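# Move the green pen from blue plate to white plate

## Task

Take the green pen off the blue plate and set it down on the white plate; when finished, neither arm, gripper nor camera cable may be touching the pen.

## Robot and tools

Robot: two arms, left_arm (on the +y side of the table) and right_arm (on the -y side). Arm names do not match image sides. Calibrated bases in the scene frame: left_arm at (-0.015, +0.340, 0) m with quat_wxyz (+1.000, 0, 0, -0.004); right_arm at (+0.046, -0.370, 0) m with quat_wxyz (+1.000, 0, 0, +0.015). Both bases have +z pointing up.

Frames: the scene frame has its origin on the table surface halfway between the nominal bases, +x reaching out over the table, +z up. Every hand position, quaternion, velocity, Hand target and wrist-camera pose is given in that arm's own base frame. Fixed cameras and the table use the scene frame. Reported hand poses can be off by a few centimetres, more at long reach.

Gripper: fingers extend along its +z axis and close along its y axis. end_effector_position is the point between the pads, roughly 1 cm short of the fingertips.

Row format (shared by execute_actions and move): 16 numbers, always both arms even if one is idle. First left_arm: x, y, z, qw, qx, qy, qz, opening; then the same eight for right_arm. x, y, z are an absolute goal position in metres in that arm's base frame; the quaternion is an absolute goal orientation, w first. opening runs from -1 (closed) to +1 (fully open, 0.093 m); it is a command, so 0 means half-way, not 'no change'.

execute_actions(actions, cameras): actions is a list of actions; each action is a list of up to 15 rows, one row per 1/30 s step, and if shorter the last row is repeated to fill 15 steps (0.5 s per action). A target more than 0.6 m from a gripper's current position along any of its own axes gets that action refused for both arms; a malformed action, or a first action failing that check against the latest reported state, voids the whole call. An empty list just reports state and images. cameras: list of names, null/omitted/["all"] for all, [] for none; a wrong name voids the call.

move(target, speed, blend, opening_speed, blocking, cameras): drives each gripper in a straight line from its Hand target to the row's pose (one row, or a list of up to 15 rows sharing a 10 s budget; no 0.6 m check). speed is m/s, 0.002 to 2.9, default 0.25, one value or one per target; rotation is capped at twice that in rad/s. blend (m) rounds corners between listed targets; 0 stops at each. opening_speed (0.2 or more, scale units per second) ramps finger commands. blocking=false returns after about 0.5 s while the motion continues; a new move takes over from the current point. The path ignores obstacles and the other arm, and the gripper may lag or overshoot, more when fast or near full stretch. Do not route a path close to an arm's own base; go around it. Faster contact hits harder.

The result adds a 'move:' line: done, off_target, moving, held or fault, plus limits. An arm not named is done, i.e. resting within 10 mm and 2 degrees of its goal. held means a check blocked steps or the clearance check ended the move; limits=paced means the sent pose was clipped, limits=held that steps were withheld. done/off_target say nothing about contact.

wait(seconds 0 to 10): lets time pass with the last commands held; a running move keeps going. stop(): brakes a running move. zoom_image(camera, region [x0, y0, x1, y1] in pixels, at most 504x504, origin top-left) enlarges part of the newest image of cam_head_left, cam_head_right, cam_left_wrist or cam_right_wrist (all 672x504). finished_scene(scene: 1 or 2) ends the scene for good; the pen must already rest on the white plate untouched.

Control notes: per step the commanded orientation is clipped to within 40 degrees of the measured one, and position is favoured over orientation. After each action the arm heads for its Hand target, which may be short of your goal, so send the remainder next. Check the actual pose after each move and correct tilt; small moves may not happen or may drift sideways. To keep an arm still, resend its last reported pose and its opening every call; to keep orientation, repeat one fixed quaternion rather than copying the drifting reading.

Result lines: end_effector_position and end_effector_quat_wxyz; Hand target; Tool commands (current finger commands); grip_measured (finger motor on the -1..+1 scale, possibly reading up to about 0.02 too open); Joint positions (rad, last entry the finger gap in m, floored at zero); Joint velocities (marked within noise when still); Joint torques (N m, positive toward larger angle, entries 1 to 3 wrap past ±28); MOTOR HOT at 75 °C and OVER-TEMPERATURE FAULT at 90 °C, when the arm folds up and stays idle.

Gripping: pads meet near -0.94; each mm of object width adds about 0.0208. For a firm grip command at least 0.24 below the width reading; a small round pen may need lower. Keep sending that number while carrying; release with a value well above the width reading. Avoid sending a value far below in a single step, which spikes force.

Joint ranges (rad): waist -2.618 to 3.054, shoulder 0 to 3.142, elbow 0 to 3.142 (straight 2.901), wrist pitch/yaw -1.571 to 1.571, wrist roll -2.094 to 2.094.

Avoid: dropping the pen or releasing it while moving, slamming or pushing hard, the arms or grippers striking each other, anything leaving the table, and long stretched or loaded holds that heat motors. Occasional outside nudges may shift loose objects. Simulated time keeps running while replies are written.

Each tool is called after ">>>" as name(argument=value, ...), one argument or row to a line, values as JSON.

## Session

>>> execute_actions(
  actions=[],
)

Scene clock: 0.00 s.
left_arm: end_effector_position=(+0.3444, -0.1940, +0.1429) grip_measured=+1.000 end_effector_quat_wxyz=(+0.410, +0.246, +0.846, -0.237) | right_arm: end_effector_position=(+0.3587, +0.1550, +0.1245) grip_measured=+1.000 end_effector_quat_wxyz=(+0.350, -0.104, +0.882, +0.298)
Joint positions: left_arm=[-0.358 1.38 0.763 -0.016 0.371 0.019 0.093] | right_arm=[0.202 1.439 0.77 -0.046 -0.495 0.195 0.093]
Joint velocities: within noise
Joint torques (N m): no reading
Motor temperatures (°C): left_arm=[26 27 28 29 26 28 26] | right_arm=[27 28 25 26 26 27 27]
Heat: left arm: 29 °C; right arm: 28 °C.
Hand target: left_arm +0.3457, -0.1944, +0.1474; +0.414, +0.246, +0.844, -0.237 | right_arm +0.3605, +0.1553, +0.1296; +0.356, -0.106, +0.879, +0.298
Tool commands: left_gripper/opening=+1.0 right_gripper/opening=+1.0

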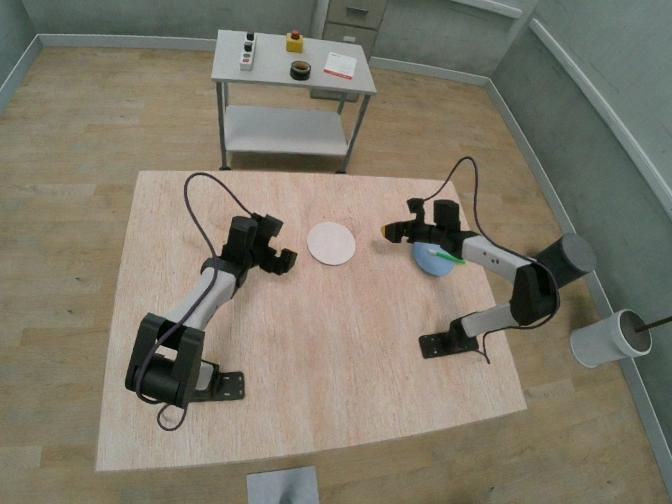

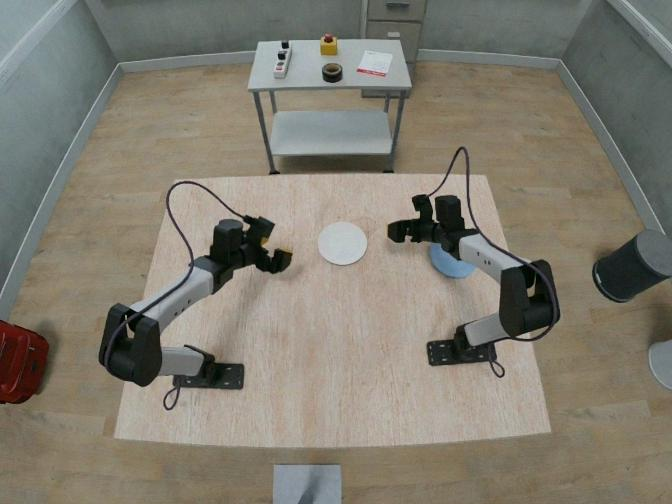

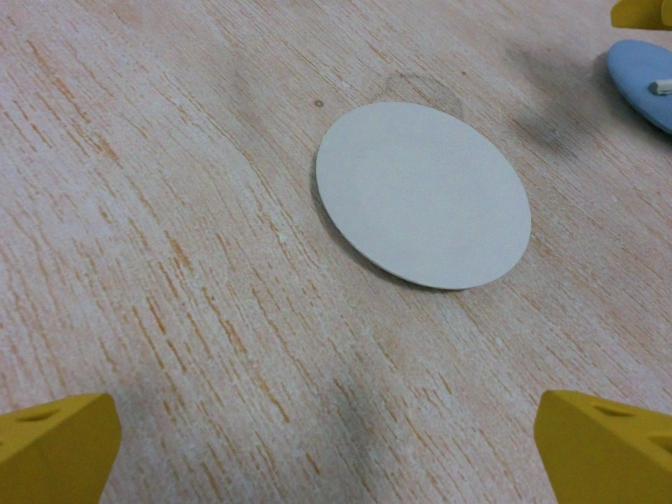

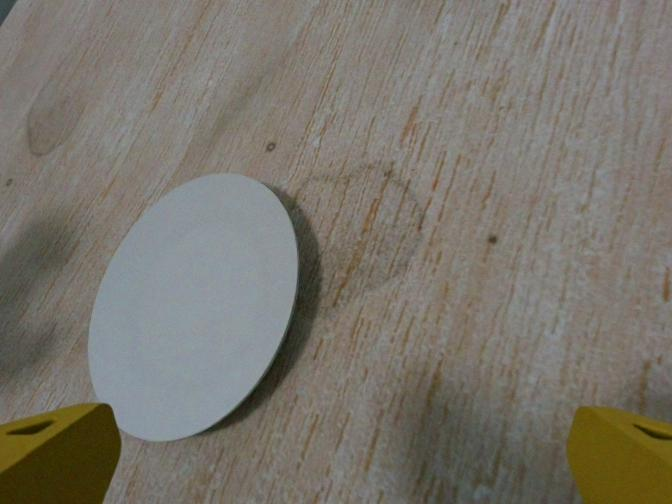

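>>> move(
  target=[0.3444,-0.194,0.1429,0.410,0.246,0.846,-0.237,1,0.24,-0.03,0.20,0.05,0,0.999,0,0.5],
  cameras=["cam_head_left","cam_head_right","cam_right_wrist"],
  speed=0.4,
)

>>> zoom_image(
  camera="cam_head_left",
  region=[370, 190, 510, 300],
)

Scene clock: 10.13 s.
left_arm: end_effector_position=(+0.3444, -0.1940, +0.1429) grip_measured=+1.000 end_effector_quat_wxyz=(+0.410, +0.246, +0.846, -0.237) | right_arm: end_effector_position=(+0.2384, -0.0256, +0.1953) grip_measured=+0.502 end_effector_quat_wxyz=(+0.052, +0.002, +0.999, +0.009)
Joint positions: left_arm=[-0.358 1.38 0.763 -0.016 0.371 0.019 0.093] | right_arm=[-0.128 1.384 1.398 -1.483 -0.031 -0.122 0.069]
Joint velocities: within noise
Joint torques (N m): left_arm=[-0.09 -4.77 8.1 2.32 0.18 0.04] | right_arm=[-0.14 -3.48 8.13 0.37 0.07 -0.03]
Motor temperatures (°C): left_arm=[26 28 29 32 26 28 26] | right_arm=[27 29 26 28 26 27 27]
Heat: left arm: 32 °C; right arm: 29 °C.
Hand target: left_arm +0.3444, -0.1940, +0.1429; +0.410, +0.246, +0.846, -0.237 | right_arm +0.2389, -0.0294, +0.2013; +0.052, -0.001, +0.999, +0.000
Off the commanded pose: left_arm 0.000 m, 0 deg | right_arm 0.007 m, 1 deg.
move: done
Images, in order (width x height): cam_head_left 672x504, cam_head_right 672x504, cam_right_wrist 672x504.

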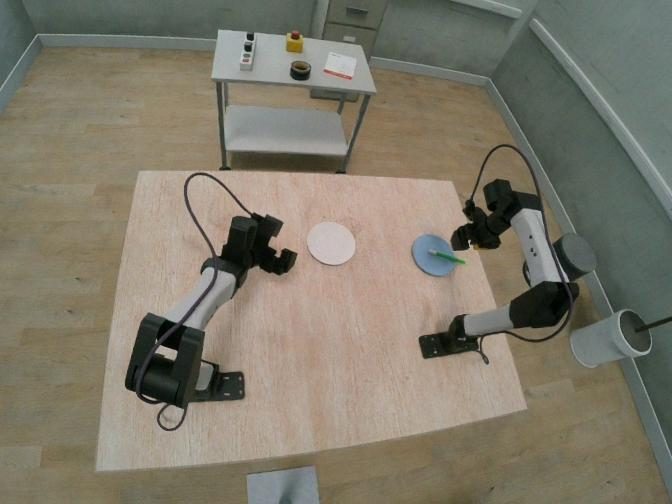

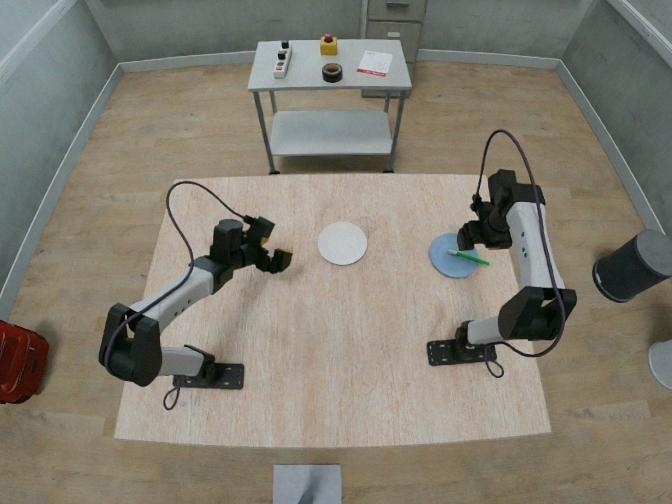

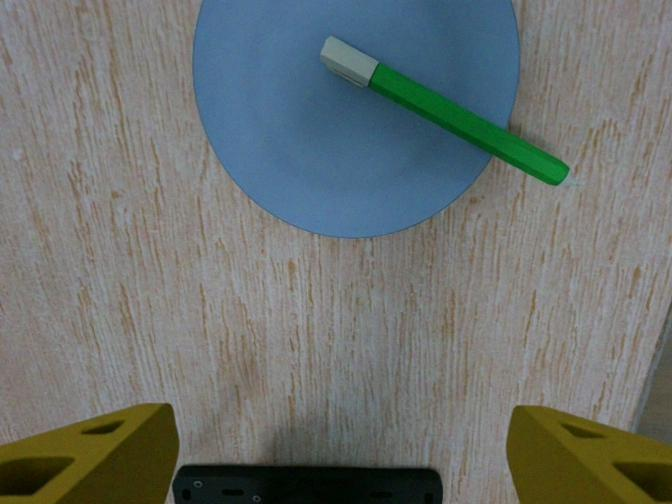

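Scaled by 3.600.

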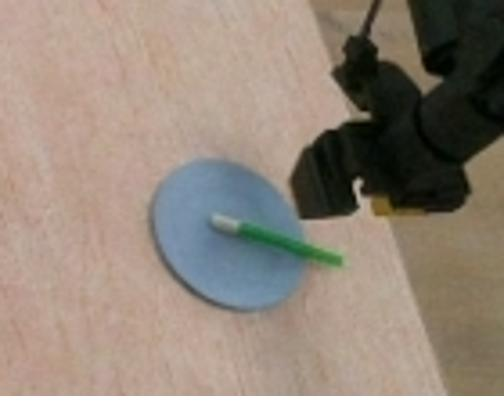

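>>> move(
  target=[
    [0.3444,-0.194,0.1429,0.410,0.246,0.846,-0.237,1,0.30,-0.07,0.12,0.02,-0.5,0.866,0.01,0.5],
    [0.3444,-0.194,0.1429,0.410,0.246,0.846,-0.237,1,0.31,-0.071,0.048,0.02,-0.5,0.866,0.01,0.5],
  ],
  cameras=["cam_head_right","cam_right_wrist"],
  speed=[0.4,0.2],
)

>>> zoom_image(
  camera="cam_head_right",
  region=[390, 190, 530, 300],
)

Scene clock: 23.77 s.
left_arm: end_effector_position=(+0.3444, -0.1940, +0.1429) grip_measured=+1.000 end_effector_quat_wxyz=(+0.410, +0.246, +0.846, -0.237) | right_arm: end_effector_position=(+0.3098, -0.0721, +0.0542) grip_measured=+0.502 end_effector_quat_wxyz=(+0.015, -0.497, +0.868, +0.005)
Joint positions: left_arm=[-0.358 1.38 0.763 -0.016 0.371 0.019 0.093] | right_arm=[-0.244 1.776 1.232 -1.012 -0.029 -1.283 0.069]
Joint velocities: within noise
Joint torques (N m): left_arm=[-0.09 -4.77 8.1 2.32 0.17 0.04] | right_arm=[-0.02 -7.2 3.9 0.62 -0.29 -0.04]
Motor temperatures (°C): left_arm=[26 29 30 35 26 28 26] | right_arm=[27 29 27 27 26 27 27]
Heat: left arm: 35 °C; right arm: 29 °C.
Hand target: left_arm +0.3444, -0.1940, +0.1429; +0.410, +0.246, +0.846, -0.237 | right_arm +0.3099, -0.0710, +0.0482; +0.019, -0.501, +0.865, +0.010
Off the commanded pose: left_arm 0.000 m, 0 deg | right_arm 0.006 m, 1 deg.
move: done
Images, in order (width x height): cam_head_right 672x504, cam_right_wrist 672x504.

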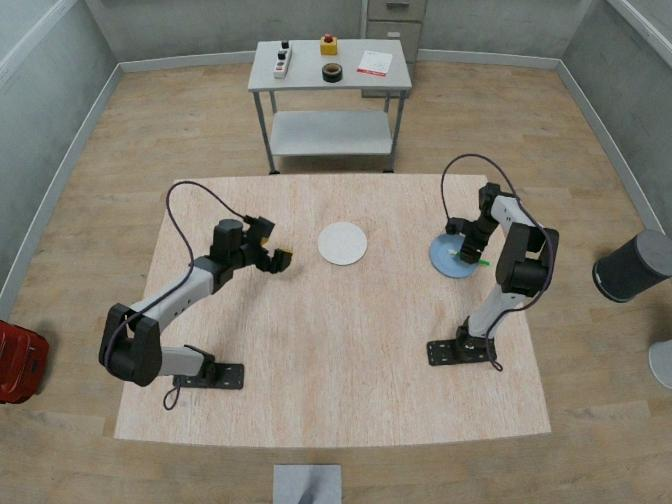

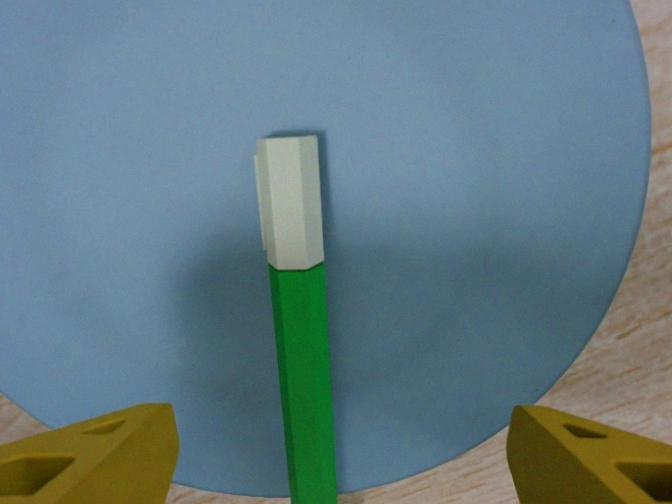

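Scaled by 3.600.

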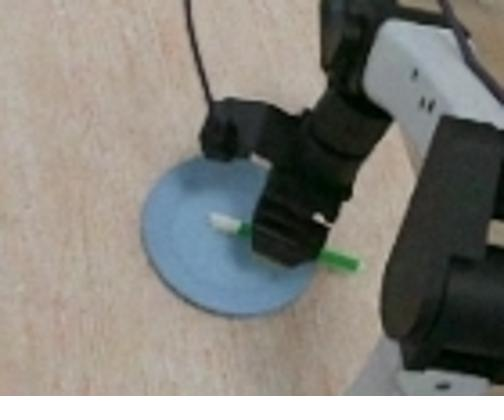

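>>> move(
  target=[
    [0.3444,-0.194,0.1429,0.410,0.246,0.846,-0.237,1,0.304,-0.069,0.017,0.02,-0.515,0.857,0.01,0.5],
    [0.3444,-0.194,0.1429,0.410,0.246,0.846,-0.237,1,0.304,-0.069,0.017,0.02,-0.515,0.857,0.01,-1],
  ],
  cameras=["cam_head_right","cam_right_wrist"],
  speed=0.1,
  opening_speed=1.2,
)

Scene clock: 31.77 s.
left_arm: end_effector_position=(+0.3444, -0.1940, +0.1429) grip_measured=+1.000 end_effector_quat_wxyz=(+0.410, +0.246, +0.846, -0.237) | right_arm: end_effector_position=(+0.3061, -0.0712, +0.0258) grip_measured=-0.856 end_effector_quat_wxyz=(+0.020, -0.511, +0.859, +0.001)
Joint positions: left_arm=[-0.358 1.38 0.763 -0.016 0.371 0.019 0.093] | right_arm=[-0.244 1.791 1.13 -0.883 -0.029 -1.317 0.004]
Joint velocities: within noise
Joint torques (N m): left_arm=[-0.09 -4.77 8.1 2.32 0.17 0.03] | right_arm=[0.01 -6.3 3.55 0.62 -0.31 -0.03]
Motor temperatures (°C): left_arm=[26 30 31 36 26 28 26] | right_arm=[27 30 27 27 26 27 27]
Heat: left arm: 36 °C; right arm: 30 °C.
Hand target: left_arm +0.3444, -0.1940, +0.1429; +0.410, +0.246, +0.846, -0.237 | right_arm +0.3035, -0.0689, +0.0172; +0.020, -0.515, +0.857, +0.010
Off the commanded pose: left_arm 0.000 m, 0 deg | right_arm 0.009 m, 1 deg.
move: done
Images, in order (width x height): cam_head_right 672x504, cam_right_wrist 672x504.

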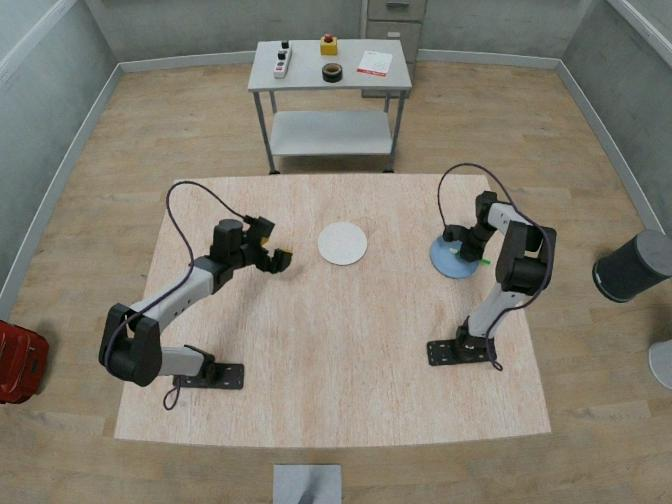

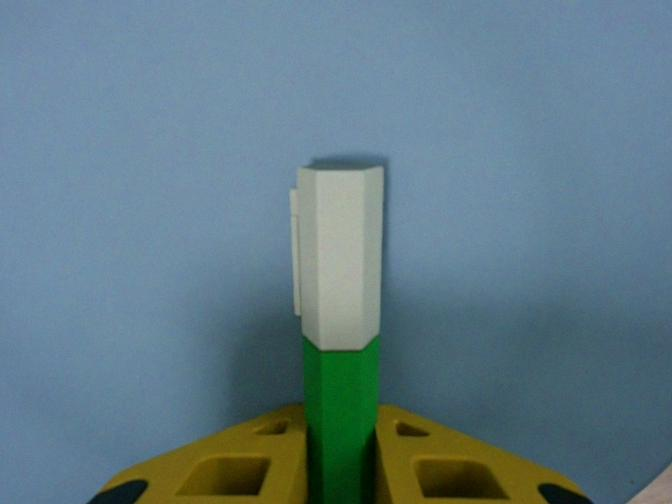

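>>> move(
  target=[
    [0.34,-0.12,0.15,0.410,0.15,0.88,-0.15,1,0.307,-0.06,0.11,0.01,-0.515,0.857,0.01,-1],
    [0.33,0.03,0.15,0.41,0,0.912,0,1,0.374,0.32,0.10,0,-0.60,0.80,0,-1],
  ],
  cameras=["cam_head_right","cam_right_wrist"],
  speed=0.35,
  blend=0.03,
)

>>> zoom_image(
  camera="cam_head_right",
  region=[270, 180, 410, 290],
)

Scene clock: 41.77 s.
left_arm: end_effector_position=(+0.3432, +0.0259, +0.1658) grip_measured=+1.000 end_effector_quat_wxyz=(+0.437, +0.002, +0.899, -0.011) | right_arm: end_effector_position=(+0.3718, +0.3222, +0.0987) grip_measured=-0.865 end_effector_quat_wxyz=(+0.032, -0.609, +0.792, +0.005)
Joint positions: left_arm=[0.14 1.121 0.741 -0.292 0.132 0.08 0.093] | right_arm=[0.712 2.523 2.58 -1.563 -0.006 -0.599 0.004]
Joint velocities: within noise
Joint torques (N m): left_arm=[0.58 -4.18 6.22 1.8 -0.14 0.2] | right_arm=[-0.18 -12.36 8.03 0.25 0.02 0.2]
Motor temperatures (°C): left_arm=[26 30 31 37 26 28 26] | right_arm=[27 31 28 27 26 27 27]
Heat: left arm: 37 °C; right arm: 31 °C.
Hand target: left_arm +0.3298, +0.0294, +0.1504; +0.410, +0.000, +0.912, -0.003 | right_arm +0.3750, +0.3185, +0.0998; +0.031, -0.603, +0.797, -0.002
Off the commanded pose: left_arm 0.021 m, 4 deg | right_arm 0.003 m, 4 deg.
joint sent to its limit (right arm) — joint 4 (wrist pitch), lower limit. The joint targets are off in orientation, not in position.
move: off_target (left_arm, right_arm)
Images, in order (width x height): cam_head_right 672x504, cam_right_wrist 672x504.

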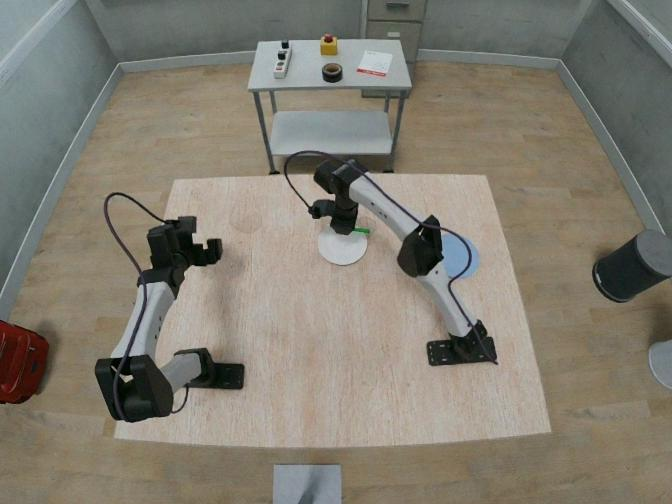

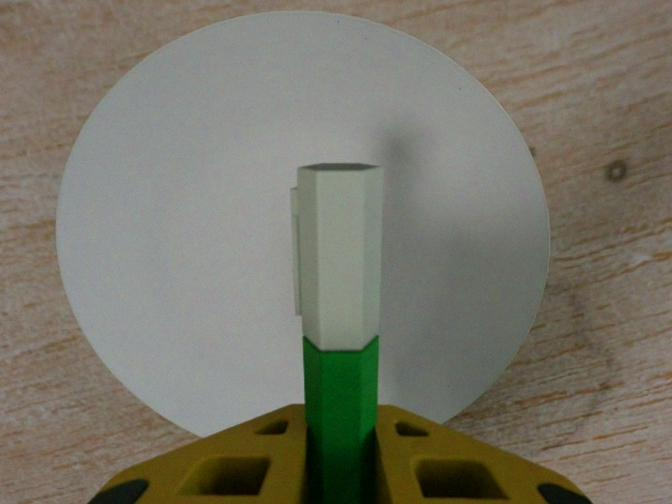

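Scaled by 3.600.

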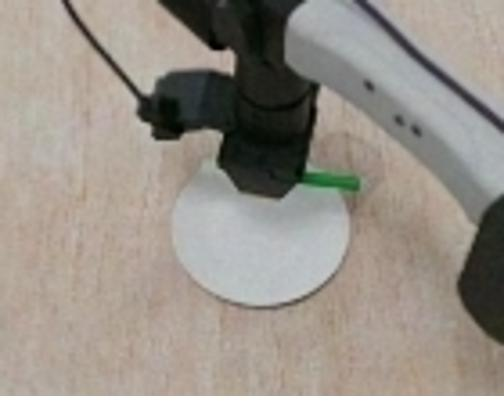

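>>> move(
  target=[
    [0.33,0.03,0.15,0.41,0,0.912,0,1,0.368,0.332,0.045,0,-0.60,0.80,0,-1],
    [0.33,0.03,0.15,0.41,0,0.912,0,1,0.368,0.332,0.014,0,-0.60,0.80,0,-1],
  ],
  cameras=["cam_head_right","cam_right_wrist"],
  speed=[0.2,0.06],
)

>>> zoom_image(
  camera="cam_head_right",
  region=[270, 180, 410, 290],
)

Scene clock: 50.13 s.
left_arm: end_effector_position=(+0.3431, +0.0269, +0.1657) grip_measured=+1.000 end_effector_quat_wxyz=(+0.437, +0.002, +0.900, -0.008) | right_arm: end_effector_position=(+0.3629, +0.3284, +0.0277) grip_measured=-0.865 end_effector_quat_wxyz=(-0.010, -0.602, +0.798, +0.009)
Joint positions: left_arm=[0.14 1.121 0.741 -0.292 0.126 0.083 0.093] | right_arm=[0.729 2.571 2.386 -1.405 -0.02 -0.564 0.004]
Joint velocities: within noise
Joint torques (N m): left_arm=[0.44 -3.93 6.34 1.83 -0.14 0.19] | right_arm=[0.59 -13.23 2.66 1.02 -0.05 0.2]
Motor temperatures (°C): left_arm=[26 30 31 36 26 28 26] | right_arm=[27 34 29 27 26 27 28]
Heat: left arm: 36 °C; right arm: 34 °C.
Hand target: left_arm +0.3305, +0.0300, +0.1503; +0.410, +0.000, +0.912, +0.001 | right_arm +0.3662, +0.3330, +0.0145; -0.002, -0.600, +0.800, +0.006
Off the commanded pose: left_arm 0.021 m, 4 deg | right_arm 0.015 m, 2 deg.
move: off_target (left_arm, right_arm)
Images, in order (width x height): cam_head_right 672x504, cam_right_wrist 672x504.

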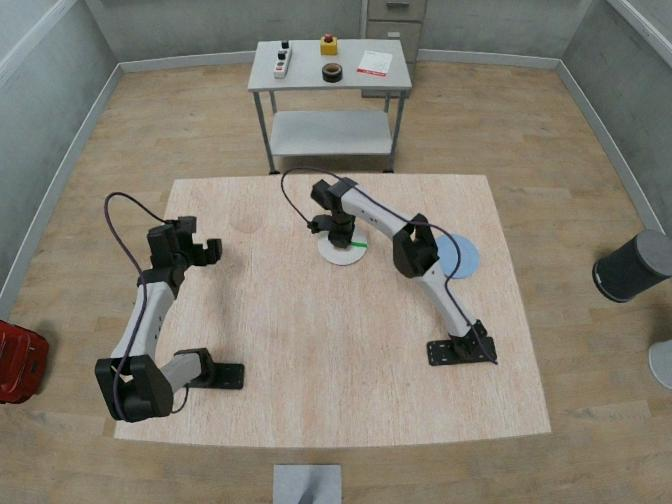

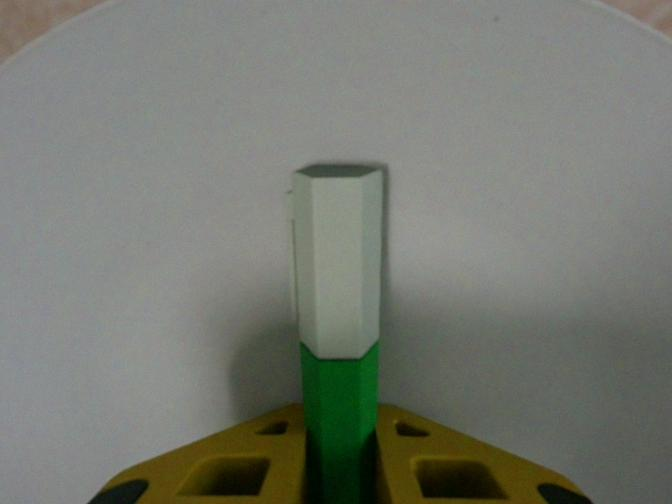

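Scaled by 3.600.

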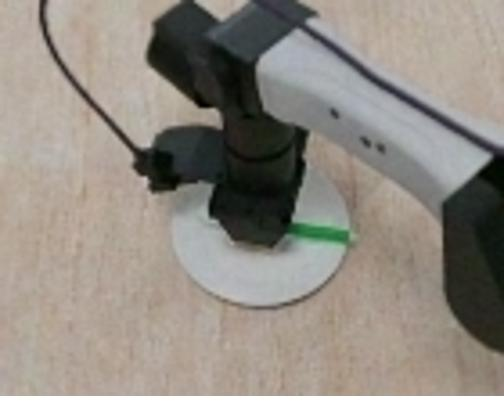

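>>> move(
  target=[
    [0.33,0.03,0.15,0.41,0,0.912,0,1,0.366,0.342,0.03,0,-0.60,0.80,0,-1],
    [0.33,0.03,0.15,0.41,0,0.912,0,1,0.366,0.350,0.013,0,-0.60,0.80,0,-1],
    [0.33,0.03,0.15,0.41,0,0.912,0,1,0.366,0.350,0.013,0,-0.60,0.80,0,0.1],
    [0.33,0.03,0.15,0.41,0,0.912,0,1,0.362,0.347,0.11,0,-0.60,0.80,0,0.1],
  ],
  cameras=["cam_head_right","cam_right_wrist"],
  speed=[0.08,0.06,0.1,0.2],
  opening_speed=1,
)

Scene clock: 60.37 s.
left_arm: end_effector_position=(+0.3431, +0.0269, +0.1657) grip_measured=+1.000 end_effector_quat_wxyz=(+0.437, +0.002, +0.900, -0.008) | right_arm: end_effector_position=(+0.3676, +0.3449, +0.0916) grip_measured=+0.098 end_effector_quat_wxyz=(+0.044, -0.602, +0.797, -0.004)
Joint positions: left_arm=[0.14 1.121 0.741 -0.292 0.126 0.083 0.093] | right_arm=[0.76 2.581 2.66 -1.563 0.018 -0.535 0.05]
Joint velocities: within noise
Joint torques (N m): left_arm=[0.46 -3.93 6.35 1.82 -0.12 0.18] | right_arm=[0.57 -17.2 6.19 0.32 -0.16 0.2]
Motor temperatures (°C): left_arm=[26 30 31 36 26 28 26] | right_arm=[27 38 29 27 26 27 28]
Heat: left arm: 36 °C; right arm: 38 °C.
Hand target: left_arm +0.3305, +0.0298, +0.1502; +0.410, +0.000, +0.912, +0.000 | right_arm +0.3630, +0.3451, +0.1091; +0.054, -0.600, +0.798, +0.000
Off the commanded pose: left_arm 0.021 m, 4 deg | right_arm 0.019 m, 5 deg.
joint sent to its limit (right arm) — joint 4 (wrist pitch), lower limit. The joint targets are off in orientation, not in position.
move: off_target (left_arm, right_arm); target 3's new opening was sent with right_arm's hand 0.018 m and 1 deg from that target
Images, in order (width x height): cam_head_right 672x504, cam_right_wrist 672x504.

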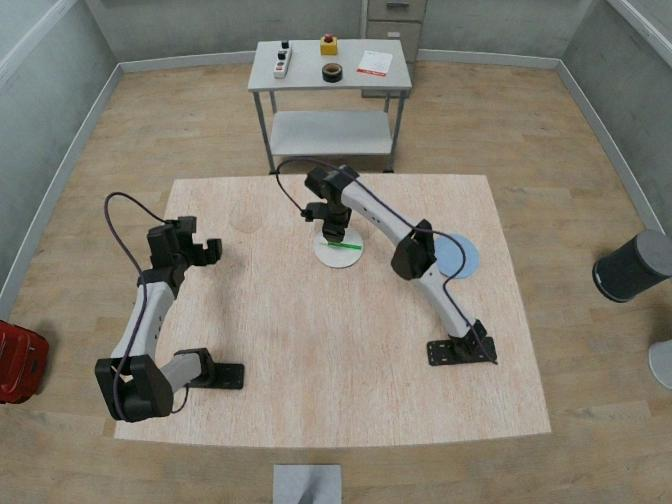

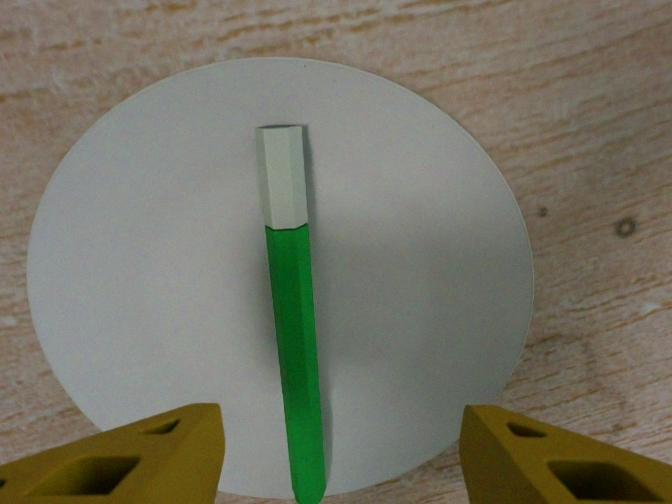

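On the plate.

>>> finished_scene(
  scene=2,
)

The scene is finished: the task was done.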